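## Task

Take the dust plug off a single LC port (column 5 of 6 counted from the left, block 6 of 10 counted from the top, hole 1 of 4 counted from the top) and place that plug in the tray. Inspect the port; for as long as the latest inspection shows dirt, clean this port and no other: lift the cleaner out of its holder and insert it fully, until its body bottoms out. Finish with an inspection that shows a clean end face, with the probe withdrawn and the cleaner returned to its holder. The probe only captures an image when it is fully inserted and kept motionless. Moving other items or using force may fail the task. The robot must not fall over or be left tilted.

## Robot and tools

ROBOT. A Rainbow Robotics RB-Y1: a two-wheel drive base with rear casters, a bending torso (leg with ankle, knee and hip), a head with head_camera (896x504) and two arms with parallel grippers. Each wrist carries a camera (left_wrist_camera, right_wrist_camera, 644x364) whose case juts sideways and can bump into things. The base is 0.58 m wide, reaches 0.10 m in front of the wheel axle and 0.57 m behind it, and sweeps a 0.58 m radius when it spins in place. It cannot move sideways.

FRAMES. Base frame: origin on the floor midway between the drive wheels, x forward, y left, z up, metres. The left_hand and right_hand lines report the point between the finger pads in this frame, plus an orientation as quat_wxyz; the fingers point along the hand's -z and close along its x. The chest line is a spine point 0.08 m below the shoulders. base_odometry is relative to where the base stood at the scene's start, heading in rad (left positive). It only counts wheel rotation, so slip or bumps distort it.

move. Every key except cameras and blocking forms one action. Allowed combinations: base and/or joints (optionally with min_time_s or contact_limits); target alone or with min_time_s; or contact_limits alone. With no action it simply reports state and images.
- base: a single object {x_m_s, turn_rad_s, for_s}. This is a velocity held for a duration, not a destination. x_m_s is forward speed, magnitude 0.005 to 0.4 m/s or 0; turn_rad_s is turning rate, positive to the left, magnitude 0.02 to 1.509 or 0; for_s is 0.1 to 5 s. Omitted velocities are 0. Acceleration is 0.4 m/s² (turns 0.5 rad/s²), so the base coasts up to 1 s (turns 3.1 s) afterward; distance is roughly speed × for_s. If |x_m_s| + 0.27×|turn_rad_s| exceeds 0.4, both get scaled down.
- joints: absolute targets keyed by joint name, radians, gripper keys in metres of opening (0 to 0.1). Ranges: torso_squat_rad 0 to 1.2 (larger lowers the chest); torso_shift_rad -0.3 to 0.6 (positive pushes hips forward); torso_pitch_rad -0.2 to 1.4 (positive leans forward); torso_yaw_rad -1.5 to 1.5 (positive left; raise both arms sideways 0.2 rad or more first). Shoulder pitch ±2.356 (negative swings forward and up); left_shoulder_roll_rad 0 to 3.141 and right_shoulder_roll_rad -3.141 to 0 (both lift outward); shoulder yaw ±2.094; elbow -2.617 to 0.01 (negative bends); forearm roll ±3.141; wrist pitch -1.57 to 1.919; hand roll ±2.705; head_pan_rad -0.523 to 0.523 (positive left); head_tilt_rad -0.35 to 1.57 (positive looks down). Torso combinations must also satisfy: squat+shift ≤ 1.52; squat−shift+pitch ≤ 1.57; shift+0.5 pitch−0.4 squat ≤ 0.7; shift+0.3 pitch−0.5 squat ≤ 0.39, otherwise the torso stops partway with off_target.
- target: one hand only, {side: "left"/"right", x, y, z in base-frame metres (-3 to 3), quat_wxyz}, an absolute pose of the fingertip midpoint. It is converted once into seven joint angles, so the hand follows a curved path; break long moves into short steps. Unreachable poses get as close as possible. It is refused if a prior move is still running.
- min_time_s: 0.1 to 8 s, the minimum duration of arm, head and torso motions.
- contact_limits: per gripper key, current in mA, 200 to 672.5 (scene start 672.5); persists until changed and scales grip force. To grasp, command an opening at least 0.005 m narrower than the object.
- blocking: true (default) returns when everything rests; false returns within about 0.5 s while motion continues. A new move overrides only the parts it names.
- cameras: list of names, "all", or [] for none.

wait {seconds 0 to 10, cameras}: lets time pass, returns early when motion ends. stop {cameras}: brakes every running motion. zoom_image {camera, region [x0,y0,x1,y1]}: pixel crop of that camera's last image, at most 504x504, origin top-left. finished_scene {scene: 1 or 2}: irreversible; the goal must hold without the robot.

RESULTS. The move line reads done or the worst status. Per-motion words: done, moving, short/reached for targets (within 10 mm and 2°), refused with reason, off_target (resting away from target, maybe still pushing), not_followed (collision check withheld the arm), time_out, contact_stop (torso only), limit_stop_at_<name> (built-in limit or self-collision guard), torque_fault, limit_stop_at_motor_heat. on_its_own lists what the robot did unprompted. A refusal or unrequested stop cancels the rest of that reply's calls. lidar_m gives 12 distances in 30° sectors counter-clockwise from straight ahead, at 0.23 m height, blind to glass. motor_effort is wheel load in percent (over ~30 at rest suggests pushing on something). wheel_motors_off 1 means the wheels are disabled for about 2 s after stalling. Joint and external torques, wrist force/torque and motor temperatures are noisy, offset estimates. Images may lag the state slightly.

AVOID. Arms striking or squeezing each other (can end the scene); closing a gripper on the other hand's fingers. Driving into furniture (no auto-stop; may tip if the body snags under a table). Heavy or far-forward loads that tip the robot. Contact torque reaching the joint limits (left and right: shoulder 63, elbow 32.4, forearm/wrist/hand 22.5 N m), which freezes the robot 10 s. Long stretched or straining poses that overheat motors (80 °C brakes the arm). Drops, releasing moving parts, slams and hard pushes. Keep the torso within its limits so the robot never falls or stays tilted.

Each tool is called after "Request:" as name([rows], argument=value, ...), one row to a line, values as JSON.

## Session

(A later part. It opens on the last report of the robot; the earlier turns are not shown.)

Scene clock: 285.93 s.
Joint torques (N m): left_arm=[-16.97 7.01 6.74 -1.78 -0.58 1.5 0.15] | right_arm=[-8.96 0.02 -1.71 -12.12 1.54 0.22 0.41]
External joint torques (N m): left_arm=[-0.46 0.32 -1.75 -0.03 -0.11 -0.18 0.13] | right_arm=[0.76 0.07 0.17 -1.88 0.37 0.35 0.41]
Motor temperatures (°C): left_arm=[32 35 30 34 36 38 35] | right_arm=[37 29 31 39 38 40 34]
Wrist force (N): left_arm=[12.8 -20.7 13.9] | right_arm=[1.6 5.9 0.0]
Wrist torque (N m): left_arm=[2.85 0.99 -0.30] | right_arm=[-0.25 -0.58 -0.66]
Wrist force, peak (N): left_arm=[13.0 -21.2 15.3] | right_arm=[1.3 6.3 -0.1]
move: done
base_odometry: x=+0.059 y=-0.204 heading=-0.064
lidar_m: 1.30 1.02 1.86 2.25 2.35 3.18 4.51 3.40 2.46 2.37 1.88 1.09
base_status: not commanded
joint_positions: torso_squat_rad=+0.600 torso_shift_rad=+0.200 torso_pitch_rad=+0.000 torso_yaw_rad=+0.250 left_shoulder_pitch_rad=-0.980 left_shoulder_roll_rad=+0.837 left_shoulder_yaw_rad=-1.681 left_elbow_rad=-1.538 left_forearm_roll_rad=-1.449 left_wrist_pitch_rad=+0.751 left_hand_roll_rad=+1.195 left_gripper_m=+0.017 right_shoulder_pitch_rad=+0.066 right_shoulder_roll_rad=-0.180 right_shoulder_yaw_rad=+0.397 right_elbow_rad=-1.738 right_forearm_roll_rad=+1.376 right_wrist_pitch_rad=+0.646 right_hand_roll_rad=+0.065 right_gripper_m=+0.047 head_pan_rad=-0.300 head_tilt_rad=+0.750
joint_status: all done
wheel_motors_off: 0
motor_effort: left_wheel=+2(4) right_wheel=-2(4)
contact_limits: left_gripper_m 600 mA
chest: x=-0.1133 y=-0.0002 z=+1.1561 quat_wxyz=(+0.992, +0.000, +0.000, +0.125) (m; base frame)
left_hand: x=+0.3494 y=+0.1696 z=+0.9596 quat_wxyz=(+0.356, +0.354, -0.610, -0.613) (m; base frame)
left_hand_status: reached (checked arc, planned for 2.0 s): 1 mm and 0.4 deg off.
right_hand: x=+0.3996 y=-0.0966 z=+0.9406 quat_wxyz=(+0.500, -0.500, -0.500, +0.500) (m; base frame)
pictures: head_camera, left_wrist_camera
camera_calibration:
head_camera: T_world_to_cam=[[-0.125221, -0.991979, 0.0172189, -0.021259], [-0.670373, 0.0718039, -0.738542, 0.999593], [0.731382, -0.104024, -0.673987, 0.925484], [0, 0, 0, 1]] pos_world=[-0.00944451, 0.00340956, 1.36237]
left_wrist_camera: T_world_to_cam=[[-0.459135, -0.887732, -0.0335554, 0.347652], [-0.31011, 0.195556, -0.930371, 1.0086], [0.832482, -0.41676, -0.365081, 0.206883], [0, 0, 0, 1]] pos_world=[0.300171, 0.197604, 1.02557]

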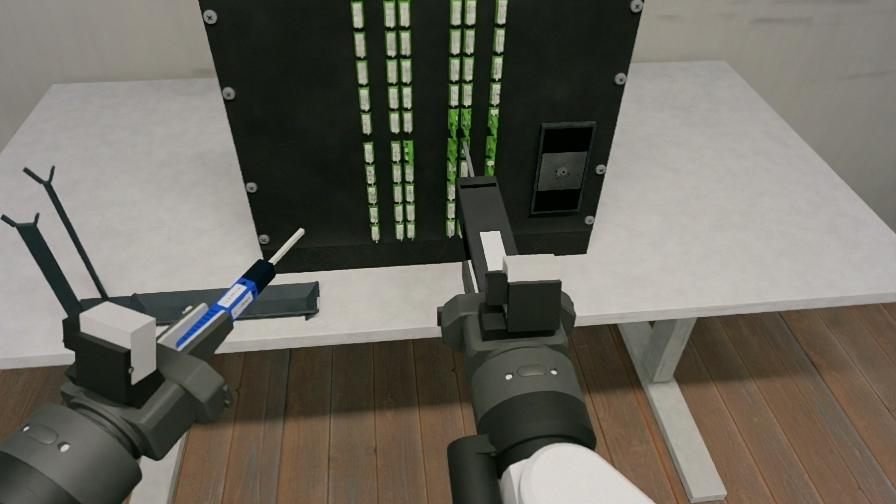

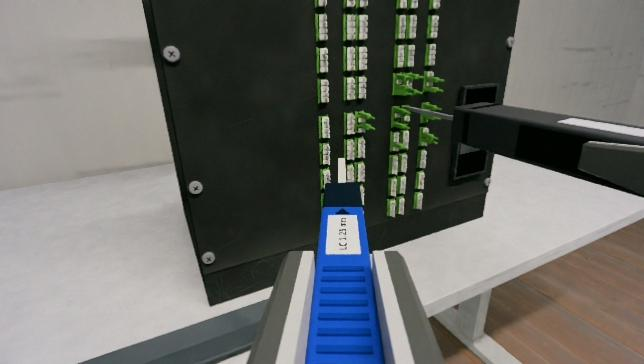

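Request:
move(target={"side":"left","x":0.44,"y":0.10,"z":0.985,"quat_wxyz":[0.354,0.354,-0.612,-0.612]}, min_time_s=1.5, cameras=["left_wrist_camera","head_camera"])

Request:
zoom_image(camera="left_wrist_camera", region=[380, 60, 480, 160])

Scene clock: 287.93 s.
Joint torques (N m): left_arm=[-19.86 4.93 9.51 -0.3 -0.02 1.4 0.22] | right_arm=[-8.42 0.11 -2.28 -12.5 1.38 0.15 0.2]
External joint torques (N m): left_arm=[-0.23 -0.57 1.06 0.25 0.29 -0.33 0.21] | right_arm=[1.3 0.17 -0.4 -2.26 0.21 0.28 0.21]
Motor temperatures (°C): left_arm=[32 35 30 34 36 38 35] | right_arm=[37 29 31 39 38 40 34]
Wrist force (N): left_arm=[13.1 -21.4 13.9] | right_arm=[1.4 5.9 0.3]
Wrist torque (N m): left_arm=[2.92 1.05 -0.30] | right_arm=[-0.21 -0.63 -0.67]
Wrist force, peak (N): left_arm=[13.6 -21.5 14.1] | right_arm=[1.2 6.3 -0.5]
move: done
base_odometry: x=+0.059 y=-0.204 heading=-0.064
lidar_m: 1.31 1.03 1.86 2.25 2.33 3.19 4.51 3.39 2.46 2.36 1.88 1.09
base_status: not commanded
joint_positions: torso_squat_rad=+0.600 torso_shift_rad=+0.200 torso_pitch_rad=+0.000 torso_yaw_rad=+0.250 left_shoulder_pitch_rad=-1.123 left_shoulder_roll_rad=+0.525 left_shoulder_yaw_rad=-1.615 left_elbow_rad=-1.165 left_forearm_roll_rad=-1.385 left_wrist_pitch_rad=+0.601 left_hand_roll_rad=+1.278 left_gripper_m=+0.017 right_shoulder_pitch_rad=+0.066 right_shoulder_roll_rad=-0.180 right_shoulder_yaw_rad=+0.397 right_elbow_rad=-1.738 right_forearm_roll_rad=+1.376 right_wrist_pitch_rad=+0.646 right_hand_roll_rad=+0.065 right_gripper_m=+0.047 head_pan_rad=-0.300 head_tilt_rad=+0.750
joint_status: all done
wheel_motors_off: 0
motor_effort: left_wheel=+0(3) right_wheel=-2(5)
contact_limits: left_gripper_m 600 mA
chest: x=-0.1133 y=-0.0002 z=+1.1561 quat_wxyz=(+0.992, +0.000, +0.000, +0.125) (m; base frame)
left_hand: x=+0.4397 y=+0.1000 z=+0.9846 quat_wxyz=(+0.355, +0.354, -0.611, -0.613) (m; base frame)
left_hand_status: reached (checked arc, planned for 1.5 s): 1 mm and 0.1 deg off.
right_hand: x=+0.3996 y=-0.0966 z=+0.9406 quat_wxyz=(+0.500, -0.500, -0.500, +0.500) (m; base frame)
pictures: head_camera, left_wrist_camera
camera_calibration:
head_camera: T_world_to_cam=[[-0.125221, -0.991979, 0.0172189, -0.021259], [-0.670373, 0.0718039, -0.738542, 0.999593], [0.731382, -0.104024, -0.673987, 0.925484], [0, 0, 0, 1]] pos_world=[-0.00944451, 0.00340956, 1.36237]
left_wrist_camera: T_world_to_cam=[[-0.461161, -0.886698, -0.033117, 0.328529], [-0.30678, 0.194351, -0.931726, 1.07345], [0.832596, -0.419516, -0.361648, 0.108755], [0, 0, 0, 1]] pos_world=[0.390267, 0.128305, 1.05037]

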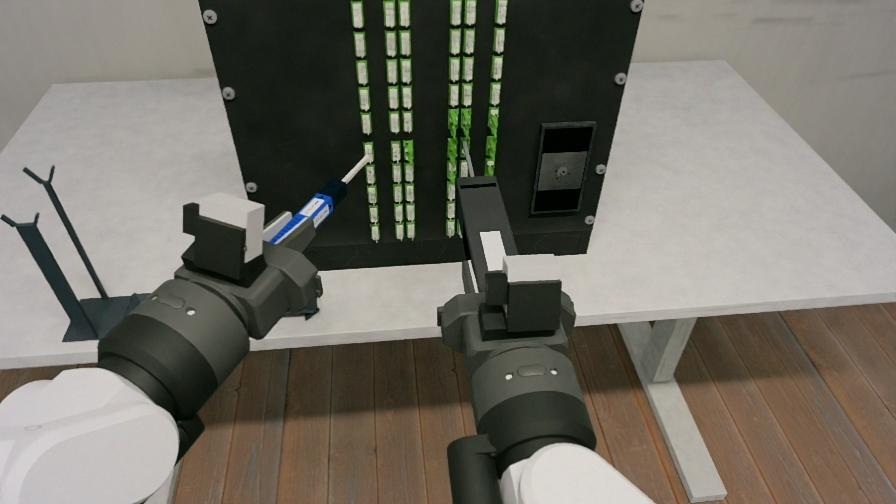

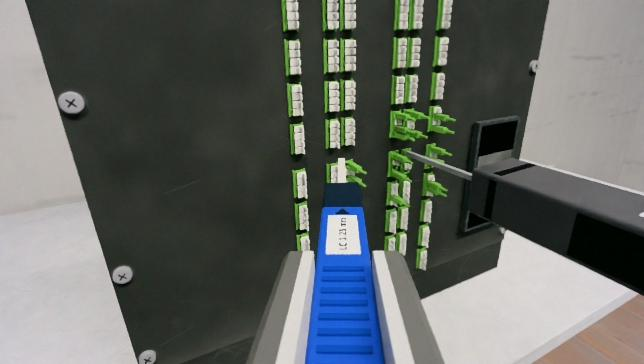

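Scaled by 5.040 from the camera's 644x364 image, which has a finer 1265x715 frame.

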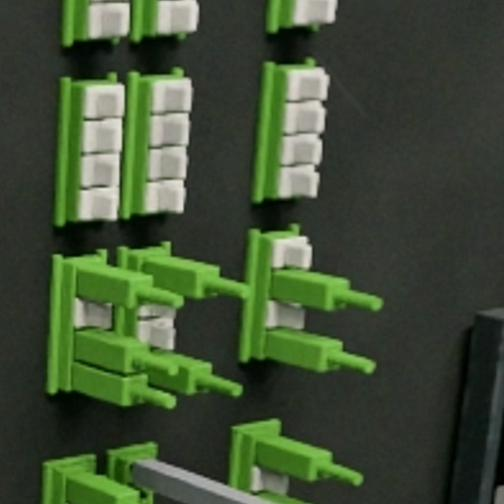

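Request:
zoom_image(camera="left_wrist_camera", region=[385, 135, 425, 175])

Request:
zoom_image(camera="head_camera", region=[450, 130, 480, 160])

Scaled by 12.600 from the camera's 644x364 image, which has a finer 1265x715 frame.

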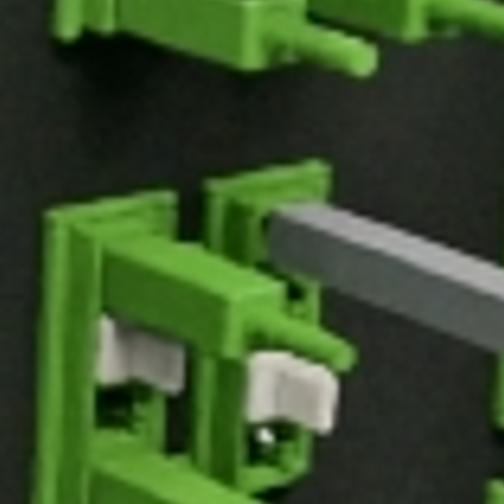

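Scaled by 16.800 from the camera's 896x504 image, which has a finer 1280x720 frame.

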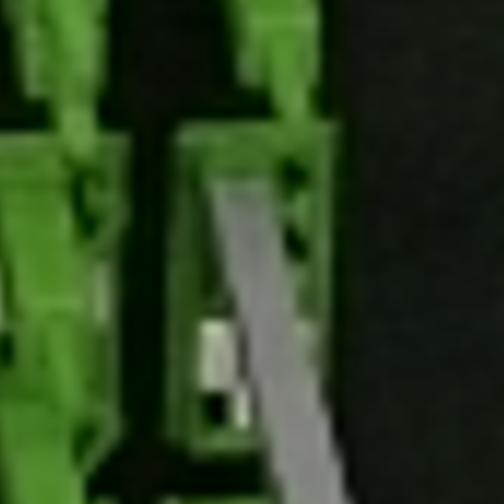

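Request:
move(target={"side":"right","x":0.3995,"y":-0.0965,"z":0.9400,"quat_wxyz":[0.5,-0.5,-0.5,0.5]}, min_time_s=0.8, cameras=["head_camera","left_wrist_camera"])

Request:
zoom_image(camera="left_wrist_camera", region=[395, 145, 417, 177])

Request:
move(target={"side":"right","x":0.385,"y":-0.0965,"z":0.9400,"quat_wxyz":[0.5,-0.5,-0.5,0.5]}, min_time_s=0.8, cameras=["head_camera","left_wrist_camera"])

Request:
zoom_image(camera="left_wrist_camera", region=[395, 145, 417, 177])

Request:
zoom_image(camera="head_camera", region=[450, 130, 480, 160])

Scene clock: 289.60 s.
Joint torques (N m): left_arm=[-19.64 5.2 9.68 -0.39 0.1 1.33 0.22] | right_arm=[-7.83 0.17 -3 -11.58 1.39 0.09 0.38]
External joint torques (N m): left_arm=[-0.01 -0.29 1.23 0.15 0.42 -0.4 0.21] | right_arm=[1.89 0.22 -1.12 -1.34 0.22 0.22 0.39]
Motor temperatures (°C): left_arm=[32 35 30 34 36 38 35] | right_arm=[37 29 31 39 38 40 34]
Wrist force (N): left_arm=[13.3 -21.1 14.1] | right_arm=[1.0 5.7 -0.3]
Wrist torque (N m): left_arm=[2.91 1.05 -0.34] | right_arm=[-0.19 -0.66 -0.66]
Wrist force, peak (N): left_arm=[13.2 -21.5 14.4] | right_arm=[1.2 6.2 -0.2]
move: done
base_odometry: x=+0.059 y=-0.204 heading=-0.064
lidar_m: 1.32 1.03 1.86 2.25 2.33 3.19 4.53 3.40 2.47 2.36 1.87 1.07
base_status: not commanded
joint_positions: torso_squat_rad=+0.600 torso_shift_rad=+0.200 torso_pitch_rad=+0.000 torso_yaw_rad=+0.250 left_shoulder_pitch_rad=-1.123 left_shoulder_roll_rad=+0.525 left_shoulder_yaw_rad=-1.615 left_elbow_rad=-1.165 left_forearm_roll_rad=-1.385 left_wrist_pitch_rad=+0.601 left_hand_roll_rad=+1.278 left_gripper_m=+0.017 right_shoulder_pitch_rad=+0.066 right_shoulder_roll_rad=-0.180 right_shoulder_yaw_rad=+0.397 right_elbow_rad=-1.738 right_forearm_roll_rad=+1.376 right_wrist_pitch_rad=+0.646 right_hand_roll_rad=+0.065 right_gripper_m=+0.047 head_pan_rad=-0.300 head_tilt_rad=+0.750
joint_status: all done
wheel_motors_off: 0
motor_effort: left_wheel=+2(4) right_wheel=+0(4)
contact_limits: left_gripper_m 600 mA
chest: x=-0.1133 y=-0.0002 z=+1.1561 quat_wxyz=(+0.992, +0.000, +0.000, +0.125) (m; base frame)
left_hand: x=+0.4397 y=+0.1000 z=+0.9846 quat_wxyz=(+0.355, +0.354, -0.611, -0.613) (m; base frame)
right_hand: x=+0.3996 y=-0.0966 z=+0.9405 quat_wxyz=(+0.500, -0.500, -0.500, +0.500) (m; base frame)
right_hand_status: reached (checked arc, planned for 0.8 s): 1 mm and 0.0 deg off.
pictures: head_camera, left_wrist_camera
camera_calibration:
head_camera: T_world_to_cam=[[-0.125221, -0.991979, 0.0172189, -0.021259], [-0.670373, 0.0718039, -0.738542, 0.999593], [0.731382, -0.104024, -0.673987, 0.925484], [0, 0, 0, 1]] pos_world=[-0.00944451, 0.00340956, 1.36237]
left_wrist_camera: T_world_to_cam=[[-0.461161, -0.886698, -0.033117, 0.328529], [-0.30678, 0.194351, -0.931726, 1.07345], [0.832596, -0.419516, -0.361648, 0.108755], [0, 0, 0, 1]] pos_world=[0.390267, 0.128305, 1.05037]

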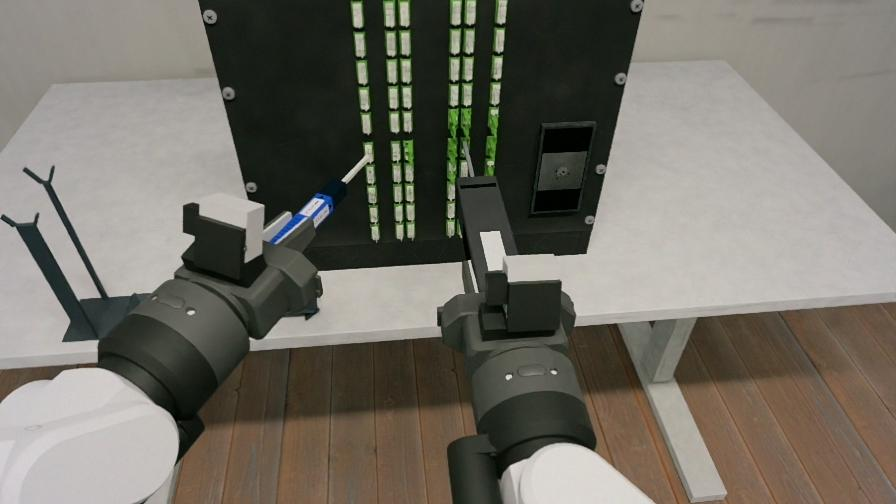

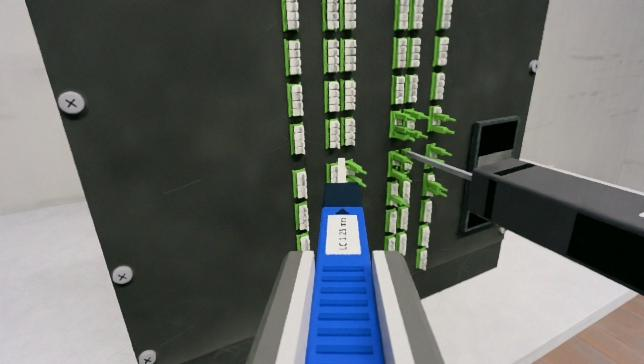

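Scaled by 15.750 from the camera's 644x364 image, which has a finer 1265x715 frame.

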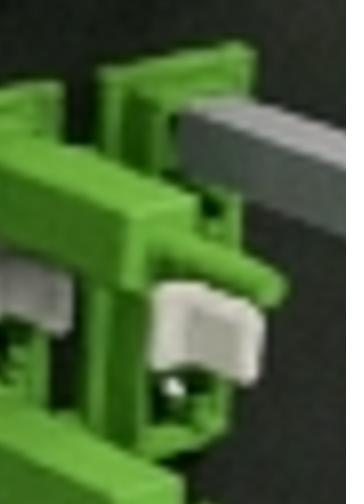

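Scene clock: 290.73 s.
Joint torques (N m): left_arm=[-20.04 4.91 9.33 -0.42 0.02 1.47 0.32] | right_arm=[-8.56 0.83 -2.27 -12.87 2.33 -0.08 -0.23]
External joint torques (N m): left_arm=[-0.41 -0.59 0.88 0.12 0.34 -0.25 0.3] | right_arm=[0.35 0.61 -0.56 -2.62 1.15 0.04 -0.23]
Motor temperatures (°C): left_arm=[32 35 30 33 36 38 35] | right_arm=[37 29 31 39 38 40 34]
Wrist force (N): left_arm=[13.2 -20.9 13.6] | right_arm=[0.9 5.6 -0.4]
Wrist torque (N m): left_arm=[2.88 1.06 -0.31] | right_arm=[-0.18 -0.69 -0.69]
Wrist force, peak (N): left_arm=[13.4 -21.4 14.0] | right_arm=[0.9 6.2 -0.1]
move: done
base_odometry: x=+0.059 y=-0.204 heading=-0.064
lidar_m: 1.31 1.03 1.87 2.25 2.33 3.17 4.52 3.39 2.46 2.36 1.88 1.08
base_status: not commanded
joint_positions: torso_squat_rad=+0.600 torso_shift_rad=+0.200 torso_pitch_rad=+0.000 torso_yaw_rad=+0.250 left_shoulder_pitch_rad=-1.123 left_shoulder_roll_rad=+0.525 left_shoulder_yaw_rad=-1.615 left_elbow_rad=-1.165 left_forearm_roll_rad=-1.385 left_wrist_pitch_rad=+0.601 left_hand_roll_rad=+1.278 left_gripper_m=+0.017 right_shoulder_pitch_rad=+0.109 right_shoulder_roll_rad=-0.180 right_shoulder_yaw_rad=+0.418 right_elbow_rad=-1.777 right_forearm_roll_rad=+1.398 right_wrist_pitch_rad=+0.656 right_hand_roll_rad=+0.062 right_gripper_m=+0.047 head_pan_rad=-0.300 head_tilt_rad=+0.750
joint_status: all done
wheel_motors_off: 0
motor_effort: left_wheel=+2(3) right_wheel=+3(3)
contact_limits: left_gripper_m 600 mA
chest: x=-0.1133 y=-0.0002 z=+1.1561 quat_wxyz=(+0.992, +0.000, +0.000, +0.125) (m; base frame)
left_hand: x=+0.4397 y=+0.1000 z=+0.9846 quat_wxyz=(+0.355, +0.354, -0.611, -0.613) (m; base frame)
right_hand: x=+0.3860 y=-0.0966 z=+0.9398 quat_wxyz=(+0.500, -0.500, -0.500, +0.500) (m; base frame)
right_hand_status: reached (checked arc, planned for 0.8 s): 1 mm and 0.1 deg off.
pictures: head_camera, left_wrist_camera
camera_calibration:
head_camera: T_world_to_cam=[[-0.12522, -0.99198, 0.0172193, -0.0212595], [-0.670427, 0.0718105, -0.738492, 0.999525], [0.731333, -0.104018, -0.674042, 0.925558], [0, 0, 0, 1]] pos_world=[-0.00944456, 0.00340957, 1.36237]
left_wrist_camera: T_world_to_cam=[[-0.461087, -0.886736, -0.0331487, 0.328538], [-0.306796, 0.194359, -0.931719, 1.07345], [0.832632, -0.419433, -0.361663, 0.108747], [0, 0, 0, 1]] pos_world=[0.390268, 0.128305, 1.05037]

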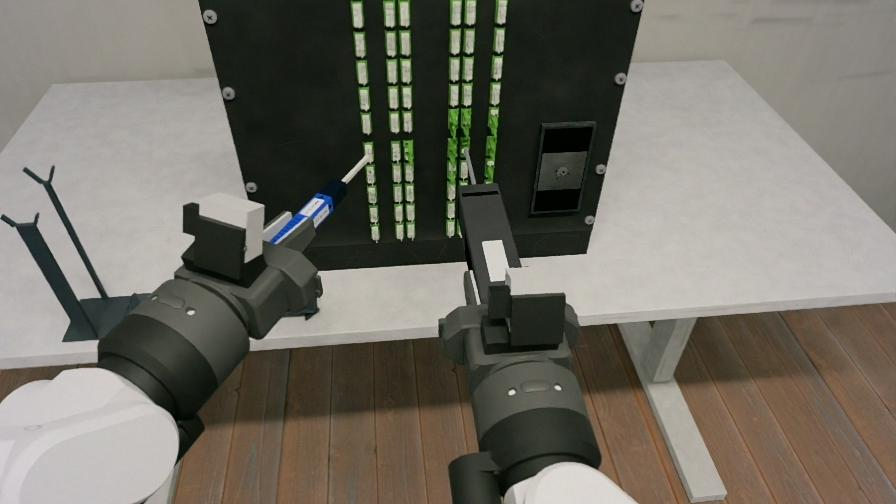

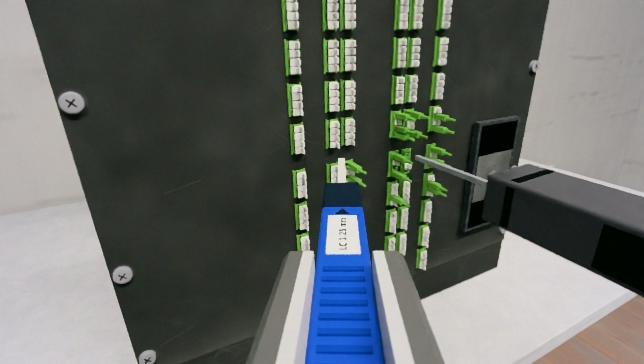

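Scaled by 15.750 from the camera's 644x364 image, which has a finer 1265x715 frame.

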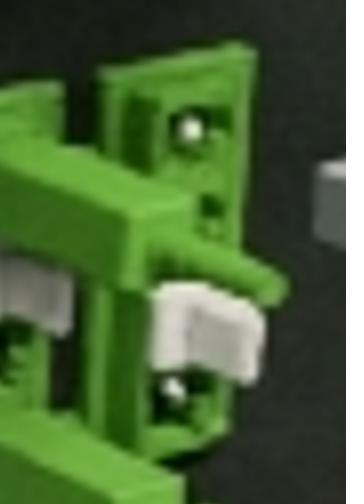

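Scaled by 16.800 from the camera's 896x504 image, which has a finer 1280x720 frame.

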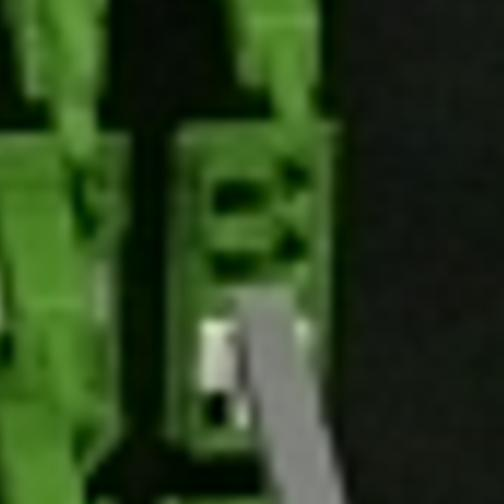

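Request:
move(target={"side":"right","x":0.3985,"y":-0.0964,"z":0.9406,"quat_wxyz":[0.5,-0.5,-0.5,0.5]}, min_time_s=1.2, cameras=["head_camera","left_wrist_camera"])

Request:
zoom_image(camera="left_wrist_camera", region=[395, 145, 417, 177])

Request:
zoom_image(camera="head_camera", region=[450, 130, 480, 160])

Scene clock: 292.60 s.
Joint torques (N m): left_arm=[-20.15 4.96 9.44 -0.4 -0.04 1.41 0.31] | right_arm=[-10.08 0.36 -4.59 -11.84 1.28 -0.48 0.5]
External joint torques (N m): left_arm=[-0.52 -0.54 1 0.14 0.27 -0.32 0.3] | right_arm=[-0.47 0.37 -2.74 -1.59 0.11 -0.35 0.5]
Motor temperatures (°C): left_arm=[32 35 31 33 36 38 35] | right_arm=[37 29 31 39 38 40 34]
Wrist force (N): left_arm=[13.2 -21.0 14.0] | right_arm=[1.3 5.8 -0.2]
Wrist torque (N m): left_arm=[2.87 1.04 -0.31] | right_arm=[-0.22 -0.65 -0.66]
Wrist force, peak (N): left_arm=[13.3 -21.3 14.2] | right_arm=[1.2 6.1 -0.1]
move: done
base_odometry: x=+0.059 y=-0.204 heading=-0.064
lidar_m: 1.32 1.03 1.87 2.25 2.34 3.19 4.52 3.39 2.48 2.37 1.90 1.09
base_status: not commanded
joint_positions: torso_squat_rad=+0.600 torso_shift_rad=+0.200 torso_pitch_rad=+0.000 torso_yaw_rad=+0.250 left_shoulder_pitch_rad=-1.123 left_shoulder_roll_rad=+0.525 left_shoulder_yaw_rad=-1.615 left_elbow_rad=-1.165 left_forearm_roll_rad=-1.385 left_wrist_pitch_rad=+0.601 left_hand_roll_rad=+1.278 left_gripper_m=+0.017 right_shoulder_pitch_rad=+0.072 right_shoulder_roll_rad=-0.180 right_shoulder_yaw_rad=+0.400 right_elbow_rad=-1.745 right_forearm_roll_rad=+1.378 right_wrist_pitch_rad=+0.647 right_hand_roll_rad=+0.067 right_gripper_m=+0.047 head_pan_rad=-0.300 head_tilt_rad=+0.750
joint_status: all done
wheel_motors_off: 0
motor_effort: left_wheel=+2(3) right_wheel=-1(3)
contact_limits: left_gripper_m 600 mA
chest: x=-0.1133 y=-0.0002 z=+1.1561 quat_wxyz=(+0.992, +0.000, +0.000, +0.125) (m; base frame)
left_hand: x=+0.4397 y=+0.1000 z=+0.9846 quat_wxyz=(+0.355, +0.354, -0.611, -0.613) (m; base frame)
right_hand: x=+0.3977 y=-0.0966 z=+0.9408 quat_wxyz=(+0.500, -0.500, -0.500, +0.500) (m; base frame)
right_hand_status: reached (checked arc, planned for 1.2 s): 1 mm and 0.0 deg off.
pictures: head_camera, left_wrist_camera
camera_calibration:
head_camera: T_world_to_cam=[[-0.12522, -0.99198, 0.0172193, -0.0212595], [-0.670427, 0.0718105, -0.738492, 0.999525], [0.731333, -0.104018, -0.674042, 0.925558], [0, 0, 0, 1]] pos_world=[-0.00944456, 0.00340957, 1.36237]
left_wrist_camera: T_world_to_cam=[[-0.461087, -0.886736, -0.0331487, 0.328538], [-0.306796, 0.194359, -0.931719, 1.07345], [0.832632, -0.419433, -0.361663, 0.108747], [0, 0, 0, 1]] pos_world=[0.390268, 0.128305, 1.05037]

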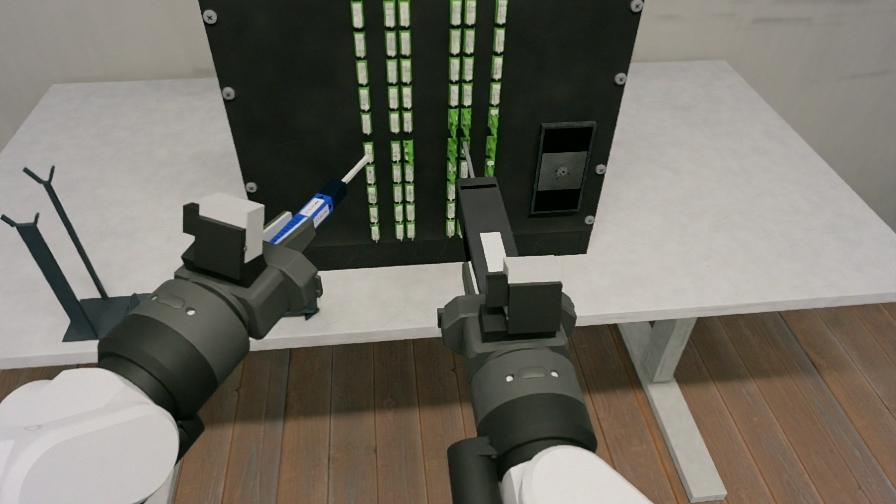

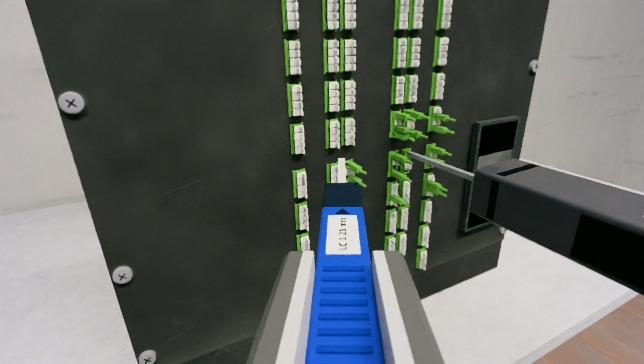

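Scaled by 15.750 from the camera's 644x364 image, which has a finer 1265x715 frame.

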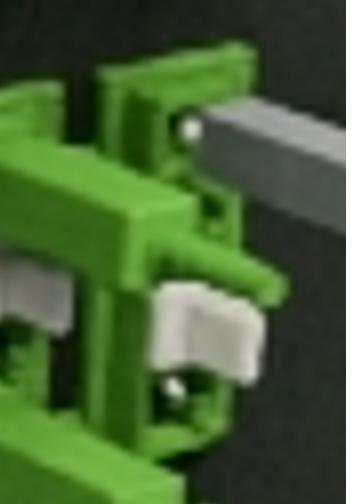

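Scaled by 16.800 from the camera's 896x504 image, which has a finer 1280x720 frame.

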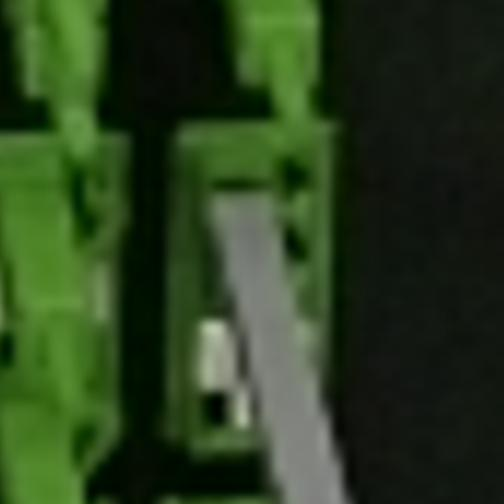

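Request:
move(target={"side":"right","x":0.4008,"y":-0.0964,"z":0.9404,"quat_wxyz":[0.5,-0.5,-0.5,0.5]}, min_time_s=1.2, cameras=["head_camera","left_wrist_camera"])

Request:
zoom_image(camera="left_wrist_camera", region=[400, 145, 415, 160])

Request:
zoom_image(camera="head_camera", region=[458, 134, 473, 149])

Scene clock: 294.83 s.
Joint torques (N m): left_arm=[-19.83 4.82 9.5 -0.37 -0.04 1.38 0.29] | right_arm=[-10.23 0.15 -4.56 -11.68 1.39 -0.52 -0.1]
External joint torques (N m): left_arm=[-0.2 -0.67 1.06 0.18 0.28 -0.35 0.28] | right_arm=[-0.45 0.22 -2.67 -1.45 0.22 -0.39 -0.1]
Motor temperatures (°C): left_arm=[32 35 31 33 36 38 35] | right_arm=[37 29 31 39 38 40 34]
Wrist force (N): left_arm=[13.6 -20.8 13.9] | right_arm=[0.8 5.7 0.3]
Wrist torque (N m): left_arm=[2.88 1.09 -0.30] | right_arm=[-0.20 -0.69 -0.67]
Wrist force, peak (N): left_arm=[13.0 -21.8 14.2] | right_arm=[1.2 6.3 -0.3]
move: done
base_odometry: x=+0.059 y=-0.204 heading=-0.064
lidar_m: 1.31 1.02 1.88 2.25 2.34 3.19 4.52 3.40 2.46 2.37 1.89 1.08
base_status: not commanded
joint_positions: torso_squat_rad=+0.600 torso_shift_rad=+0.200 torso_pitch_rad=+0.000 torso_yaw_rad=+0.250 left_shoulder_pitch_rad=-1.123 left_shoulder_roll_rad=+0.525 left_shoulder_yaw_rad=-1.615 left_elbow_rad=-1.165 left_forearm_roll_rad=-1.385 left_wrist_pitch_rad=+0.601 left_hand_roll_rad=+1.278 left_gripper_m=+0.017 right_shoulder_pitch_rad=+0.062 right_shoulder_roll_rad=-0.180 right_shoulder_yaw_rad=+0.396 right_elbow_rad=-1.733 right_forearm_roll_rad=+1.377 right_wrist_pitch_rad=+0.645 right_hand_roll_rad=+0.063 right_gripper_m=+0.047 head_pan_rad=-0.300 head_tilt_rad=+0.750
joint_status: all done
wheel_motors_off: 0
motor_effort: left_wheel=+1(3) right_wheel=-1(3)
contact_limits: left_gripper_m 600 mA
chest: x=-0.1133 y=-0.0002 z=+1.1561 quat_wxyz=(+0.992, +0.000, +0.000, +0.125) (m; base frame)
left_hand: x=+0.4397 y=+0.1000 z=+0.9846 quat_wxyz=(+0.355, +0.354, -0.611, -0.613) (m; base frame)
right_hand: x=+0.4006 y=-0.0964 z=+0.9402 quat_wxyz=(+0.500, -0.500, -0.500, +0.500) (m; base frame)
right_hand_status: reached (checked arc, planned for 1.2 s): 0 mm and 0.0 deg off.
pictures: head_camera, left_wrist_camera
camera_calibration:
head_camera: T_world_to_cam=[[-0.12522, -0.99198, 0.0172193, -0.0212595], [-0.670427, 0.0718105, -0.738492, 0.999525], [0.731333, -0.104018, -0.674042, 0.925558], [0, 0, 0, 1]] pos_world=[-0.00944456, 0.00340957, 1.36237]
left_wrist_camera: T_world_to_cam=[[-0.461087, -0.886736, -0.0331487, 0.328538], [-0.306796, 0.194359, -0.931719, 1.07345], [0.832632, -0.419433, -0.361663, 0.108747], [0, 0, 0, 1]] pos_world=[0.390268, 0.128305, 1.05037]

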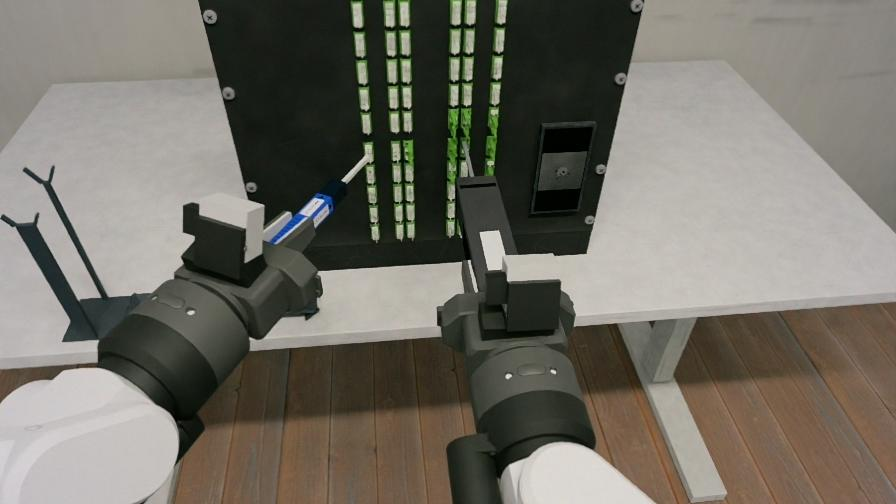

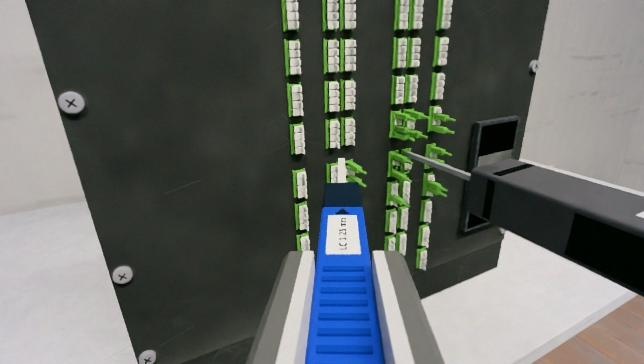

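Scaled by 33.600 from the camera's 644x364 image, which has a finer 1265x715 frame.

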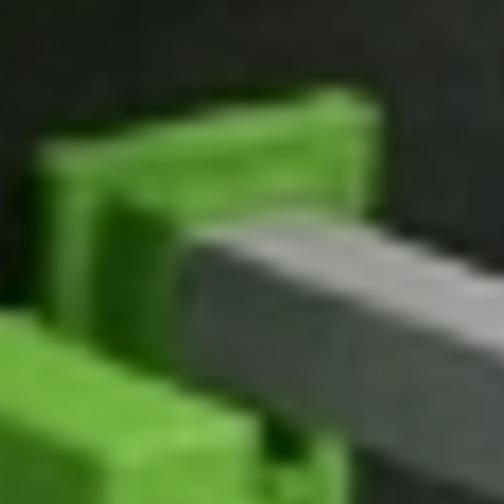

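Scaled by 33.600 from the camera's 896x504 image, which has a finer 1280x720 frame.

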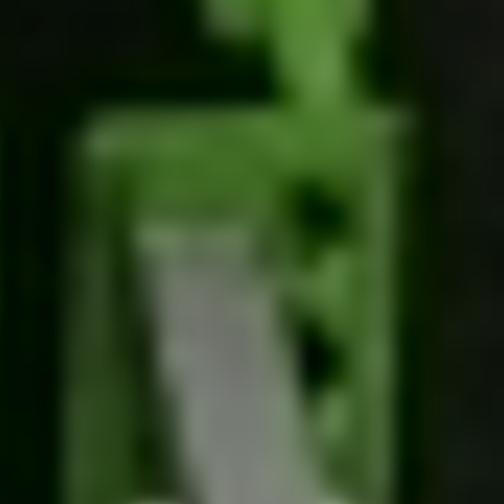

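Request:
move(target={"side":"right","x":0.4022,"y":-0.0964,"z":0.9404,"quat_wxyz":[0.5,-0.5,-0.5,0.5]}, min_time_s=1.0, cameras=["head_camera","left_wrist_camera"])

Request:
zoom_image(camera="left_wrist_camera", region=[400, 145, 415, 160])

Request:
zoom_image(camera="head_camera", region=[458, 134, 473, 149])

Scene clock: 296.33 s.
Joint torques (N m): left_arm=[-20.01 4.87 9.6 -0.47 0.05 1.4 0.23] | right_arm=[-11.31 -0.31 -4.42 -12.23 1.58 -1.27 0.06]
External joint torques (N m): left_arm=[-0.38 -0.63 1.15 0.08 0.37 -0.33 0.22] | right_arm=[-1.44 -0.22 -2.52 -1.99 0.42 -1.14 0.06]
Motor temperatures (°C): left_arm=[32 35 31 33 36 38 35] | right_arm=[37 29 31 39 38 40 34]
Wrist force (N): left_arm=[13.1 -21.0 13.6] | right_arm=[-0.4 6.7 0.4]
Wrist torque (N m): left_arm=[2.90 1.02 -0.32] | right_arm=[-0.10 -0.30 -0.67]
Wrist force, peak (N): left_arm=[13.2 -21.3 14.3] | right_arm=[-0.9 5.8 10.9]
move: done
base_odometry: x=+0.059 y=-0.204 heading=-0.064
lidar_m: 1.30 1.03 1.88 2.25 2.34 3.19 4.52 3.40 2.46 2.37 1.90 1.09
base_status: not commanded
joint_positions: torso_squat_rad=+0.600 torso_shift_rad=+0.200 torso_pitch_rad=+0.000 torso_yaw_rad=+0.250 left_shoulder_pitch_rad=-1.123 left_shoulder_roll_rad=+0.525 left_shoulder_yaw_rad=-1.615 left_elbow_rad=-1.165 left_forearm_roll_rad=-1.385 left_wrist_pitch_rad=+0.601 left_hand_roll_rad=+1.278 left_gripper_m=+0.017 right_shoulder_pitch_rad=+0.058 right_shoulder_roll_rad=-0.180 right_shoulder_yaw_rad=+0.394 right_elbow_rad=-1.728 right_forearm_roll_rad=+1.375 right_wrist_pitch_rad=+0.644 right_hand_roll_rad=+0.063 right_gripper_m=+0.047 head_pan_rad=-0.300 head_tilt_rad=+0.750
joint_status: all done
wheel_motors_off: 0
motor_effort: left_wheel=+2(4) right_wheel=-1(3)
contact_limits: left_gripper_m 600 mA
chest: x=-0.1132 y=-0.0002 z=+1.1561 quat_wxyz=(+0.992, +0.000, +0.000, +0.125) (m; base frame)
left_hand: x=+0.4397 y=+0.1000 z=+0.9846 quat_wxyz=(+0.355, +0.354, -0.611, -0.613) (m; base frame)
right_hand: x=+0.4020 y=-0.0966 z=+0.9400 quat_wxyz=(+0.500, -0.500, -0.500, +0.500) (m; base frame)
right_hand_status: reached (checked arc, planned for 1.0 s): 1 mm and 0.1 deg off.
pictures: head_camera, left_wrist_camera
camera_calibration:
head_camera: T_world_to_cam=[[-0.125226, -0.991979, 0.0172289, -0.0212602], [-0.670476, 0.0718148, -0.738447, 0.99953], [0.731287, -0.104025, -0.674091, 0.925551], [0, 0, 0, 1]] pos_world=[-0.00934461, 0.00340956, 1.36237]
left_wrist_camera: T_world_to_cam=[[-0.46111, -0.886726, -0.0330899, 0.328484], [-0.306842, 0.194331, -0.93171, 1.07346], [0.832601, -0.419468, -0.361693, 0.108794], [0, 0, 0, 1]] pos_world=[0.390268, 0.128305, 1.05037]

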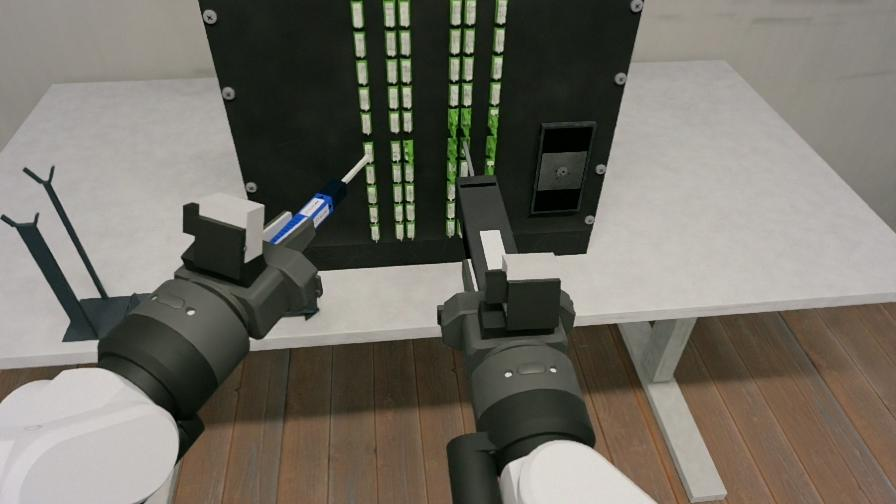

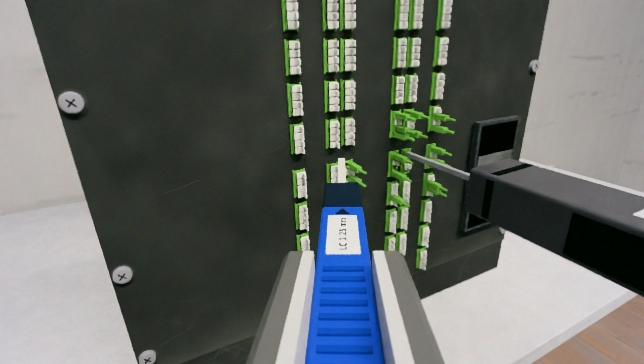

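Scaled by 33.600 from the camera's 644x364 image, which has a finer 1265x715 frame.

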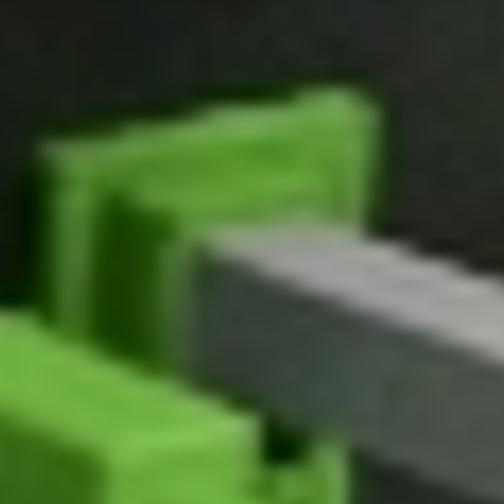

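Scaled by 33.600 from the camera's 896x504 image, which has a finer 1280x720 frame.

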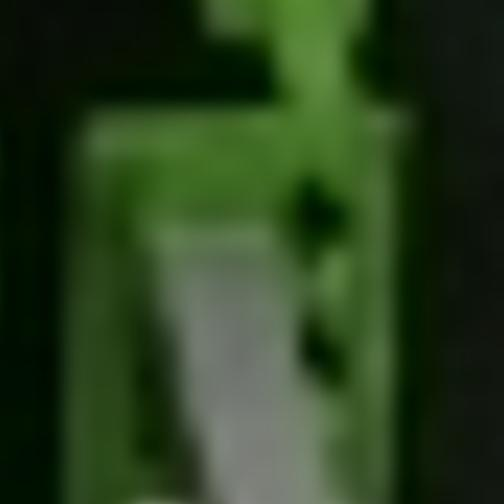

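Request:
move(target={"side":"right","x":0.4055,"y":-0.0966,"z":0.9404,"quat_wxyz":[0.5,-0.5,-0.5,0.5]}, min_time_s=1.0, cameras=[])

Request:
move(target={"side":"right","x":0.4095,"y":-0.0966,"z":0.9404,"quat_wxyz":[0.5,-0.5,-0.5,0.5]}, min_time_s=1.0, cameras=[])

Request:
move(target={"side":"right","x":0.413,"y":-0.0966,"z":0.9404,"quat_wxyz":[0.5,-0.5,-0.5,0.5]}, min_time_s=1.0, cameras=["head_camera","left_wrist_camera","right_wrist_camera"])

Scene clock: 297.90 s.
Joint torques (N m): left_arm=[-19.84 5.17 9.39 -0.57 0.04 1.33 0.2] | right_arm=[-11.79 -1.81 -3.23 -12.23 1.61 -1.05 -0.15]
External joint torques (N m): left_arm=[-0.21 -0.33 0.95 -0.02 0.36 -0.39 0.19] | right_arm=[-1.73 -1.65 -1.28 -1.99 0.45 -0.93 -0.15]
Motor temperatures (°C): left_arm=[32 35 31 33 36 38 35] | right_arm=[37 29 31 39 38 40 34]
Wrist force (N): left_arm=[13.0 -21.2 14.0] | right_arm=[0.0 6.9 0.6]
Wrist torque (N m): left_arm=[2.92 1.02 -0.31] | right_arm=[-0.13 -0.40 -0.68]
Wrist force, peak (N): left_arm=[13.2 -21.4 14.2] | right_arm=[-0.9 6.9 1.4]
move: done
base_odometry: x=+0.059 y=-0.204 heading=-0.064
lidar_m: 1.31 1.03 1.87 2.25 2.33 3.18 4.53 3.38 2.46 2.37 1.90 1.09
base_status: not commanded
joint_positions: torso_squat_rad=+0.600 torso_shift_rad=+0.200 torso_pitch_rad=+0.000 torso_yaw_rad=+0.250 left_shoulder_pitch_rad=-1.123 left_shoulder_roll_rad=+0.525 left_shoulder_yaw_rad=-1.615 left_elbow_rad=-1.165 left_forearm_roll_rad=-1.385 left_wrist_pitch_rad=+0.601 left_hand_roll_rad=+1.278 left_gripper_m=+0.017 right_shoulder_pitch_rad=+0.048 right_shoulder_roll_rad=-0.180 right_shoulder_yaw_rad=+0.389 right_elbow_rad=-1.718 right_forearm_roll_rad=+1.371 right_wrist_pitch_rad=+0.642 right_hand_roll_rad=+0.062 right_gripper_m=+0.047 head_pan_rad=-0.300 head_tilt_rad=+0.750
joint_status: all done
wheel_motors_off: 0
motor_effort: left_wheel=+1(3) right_wheel=+0(3)
contact_limits: left_gripper_m 600 mA
chest: x=-0.1132 y=-0.0002 z=+1.1561 quat_wxyz=(+0.992, +0.000, +0.000, +0.125) (m; base frame)
left_hand: x=+0.4397 y=+0.1000 z=+0.9846 quat_wxyz=(+0.355, +0.354, -0.611, -0.613) (m; base frame)
right_hand: x=+0.4052 y=-0.0967 z=+0.9400 quat_wxyz=(+0.500, -0.500, -0.500, +0.500) (m; base frame)
right_hand_status: reached (checked arc, planned for 1.0 s): 0 mm and 0.1 deg off.
pictures: none
No camera images: "cameras" was empty.

Scene clock: 299.23 s.
Joint torques (N m): left_arm=[-20.05 4.88 9.34 -0.49 0.11 1.42 0.24] | right_arm=[-11.33 -0.96 -4.66 -12.16 1.66 -0.86 -0.09]
External joint torques (N m): left_arm=[-0.42 -0.62 0.89 0.06 0.43 -0.31 0.22] | right_arm=[-1.03 -0.71 -2.67 -1.94 0.5 -0.74 -0.08]
Motor temperatures (°C): left_arm=[32 35 31 33 36 38 35] | right_arm=[37 29 31 39 38 40 34]
Wrist force (N): left_arm=[13.1 -21.2 14.1] | right_arm=[-0.7 6.5 1.1]
Wrist torque (N m): left_arm=[2.89 1.05 -0.31] | right_arm=[-0.06 -0.54 -0.68]
Wrist force, peak (N): left_arm=[13.5 -21.3 14.1] | right_arm=[-0.3 7.0 0.7]
move: done
base_odometry: x=+0.059 y=-0.204 heading=-0.064
lidar_m: 1.31 1.03 1.87 2.25 2.33 3.19 4.52 3.40 2.47 2.37 1.88 1.10
base_status: not commanded
joint_positions: torso_squat_rad=+0.600 torso_shift_rad=+0.200 torso_pitch_rad=+0.000 torso_yaw_rad=+0.250 left_shoulder_pitch_rad=-1.123 left_shoulder_roll_rad=+0.525 left_shoulder_yaw_rad=-1.615 left_elbow_rad=-1.165 left_forearm_roll_rad=-1.385 left_wrist_pitch_rad=+0.601 left_hand_roll_rad=+1.278 left_gripper_m=+0.017 right_shoulder_pitch_rad=+0.035 right_shoulder_roll_rad=-0.180 right_shoulder_yaw_rad=+0.384 right_elbow_rad=-1.705 right_forearm_roll_rad=+1.367 right_wrist_pitch_rad=+0.639 right_hand_roll_rad=+0.060 right_gripper_m=+0.047 head_pan_rad=-0.300 head_tilt_rad=+0.750
joint_status: all done
wheel_motors_off: 0
motor_effort: left_wheel=+2(3) right_wheel=+1(3)
contact_limits: left_gripper_m 600 mA
chest: x=-0.1132 y=-0.0002 z=+1.1561 quat_wxyz=(+0.992, +0.000, +0.000, +0.125) (m; base frame)
left_hand: x=+0.4397 y=+0.1000 z=+0.9846 quat_wxyz=(+0.355, +0.354, -0.611, -0.613) (m; base frame)
right_hand: x=+0.4092 y=-0.0967 z=+0.9400 quat_wxyz=(+0.500, -0.500, -0.500, +0.500) (m; base frame)
right_hand_status: reached (checked arc, planned for 1.0 s): 0 mm and 0.1 deg off.
pictures: none
No camera images: "cameras" was empty.

Scene clock: 300.57 s.
Joint torques (N m): left_arm=[-19.7 4.63 9.41 -0.44 0.02 1.46 0.38] | right_arm=[-12.34 -1.76 -4.72 -12.29 1.23 -0.93 -0.07]
External joint torques (N m): left_arm=[-0.07 -0.87 0.97 0.1 0.34 -0.27 0.37] | right_arm=[-1.83 -1.44 -2.68 -2.07 0.08 -0.81 -0.06]
Motor temperatures (°C): left_arm=[33 35 31 33 36 38 35] | right_arm=[37 29 31 39 38 40 34]
Wrist force (N): left_arm=[13.1 -21.2 14.4] | right_arm=[0.0 6.3 0.7]
Wrist torque (N m): left_arm=[2.91 1.04 -0.32] | right_arm=[-0.09 -0.47 -0.70]
Wrist force, peak (N): left_arm=[13.5 -21.3 14.3] | right_arm=[-0.2 6.9 0.8]
move: done
base_odometry: x=+0.059 y=-0.204 heading=-0.064
lidar_m: 1.32 1.03 1.87 2.25 2.35 3.17 4.52 3.37 2.47 2.37 1.88 1.10
base_status: not commanded
joint_positions: torso_squat_rad=+0.600 torso_shift_rad=+0.200 torso_pitch_rad=+0.000 torso_yaw_rad=+0.250 left_shoulder_pitch_rad=-1.123 left_shoulder_roll_rad=+0.525 left_shoulder_yaw_rad=-1.615 left_elbow_rad=-1.165 left_forearm_roll_rad=-1.385 left_wrist_pitch_rad=+0.601 left_hand_roll_rad=+1.278 left_gripper_m=+0.017 right_shoulder_pitch_rad=+0.024 right_shoulder_roll_rad=-0.180 right_shoulder_yaw_rad=+0.379 right_elbow_rad=-1.694 right_forearm_roll_rad=+1.364 right_wrist_pitch_rad=+0.636 right_hand_roll_rad=+0.059 right_gripper_m=+0.047 head_pan_rad=-0.300 head_tilt_rad=+0.750
joint_status: all done
wheel_motors_off: 0
motor_effort: left_wheel=+0(3) right_wheel=+1(4)
contact_limits: left_gripper_m 600 mA
chest: x=-0.1132 y=-0.0002 z=+1.1561 quat_wxyz=(+0.992, +0.000, +0.000, +0.125) (m; base frame)
left_hand: x=+0.4397 y=+0.1000 z=+0.9846 quat_wxyz=(+0.355, +0.354, -0.611, -0.613) (m; base frame)
right_hand: x=+0.4127 y=-0.0967 z=+0.9400 quat_wxyz=(+0.500, -0.500, -0.500, +0.500) (m; base frame)
right_hand_status: reached (checked arc, planned for 1.0 s): 0 mm and 0.1 deg off.
pictures: head_camera, left_wrist_camera, right_wrist_camera
camera_calibration:
head_camera: T_world_to_cam=[[-0.125226, -0.991979, 0.0172289, -0.0212602], [-0.670476, 0.0718148, -0.738447, 0.99953], [0.731287, -0.104025, -0.674091, 0.925551], [0, 0, 0, 1]] pos_world=[-0.00934461, 0.00340956, 1.36237]
left_wrist_camera: T_world_to_cam=[[-0.46111, -0.886726, -0.0330899, 0.328484], [-0.306842, 0.194331, -0.93171, 1.07346], [0.832601, -0.419468, -0.361693, 0.108794], [0, 0, 0, 1]] pos_world=[0.390268, 0.128305, 1.05037]
right_wrist_camera: T_world_to_cam=[[-0.00523382, -0.999587, -0.0282594, -0.068128], [-0.379857, 0.0281289, -0.924617, 1.06993], [0.92503, 0.00589525, -0.379847, 0.0543331], [0, 0, 0, 1]] pos_world=[0.355806, -0.0985162, 1.00799]

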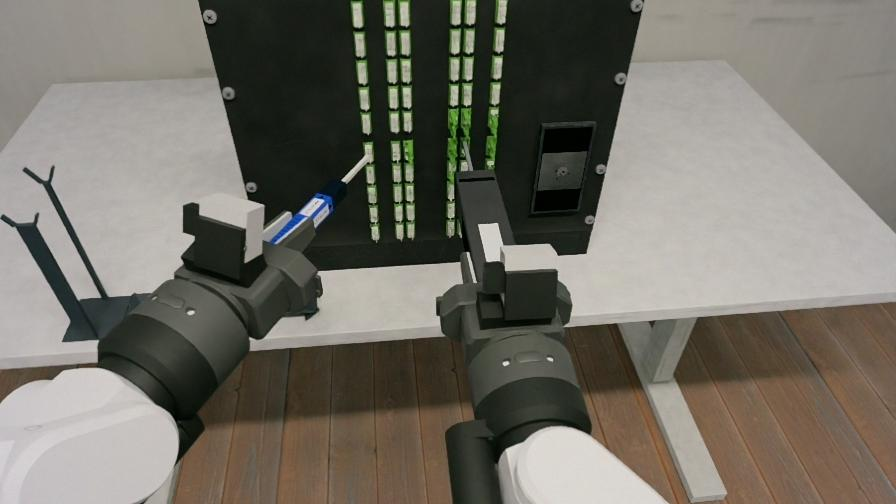

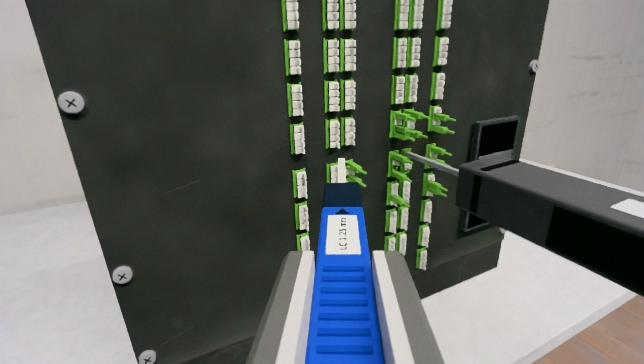

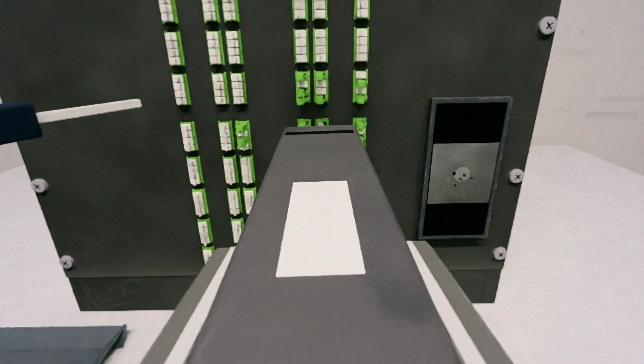

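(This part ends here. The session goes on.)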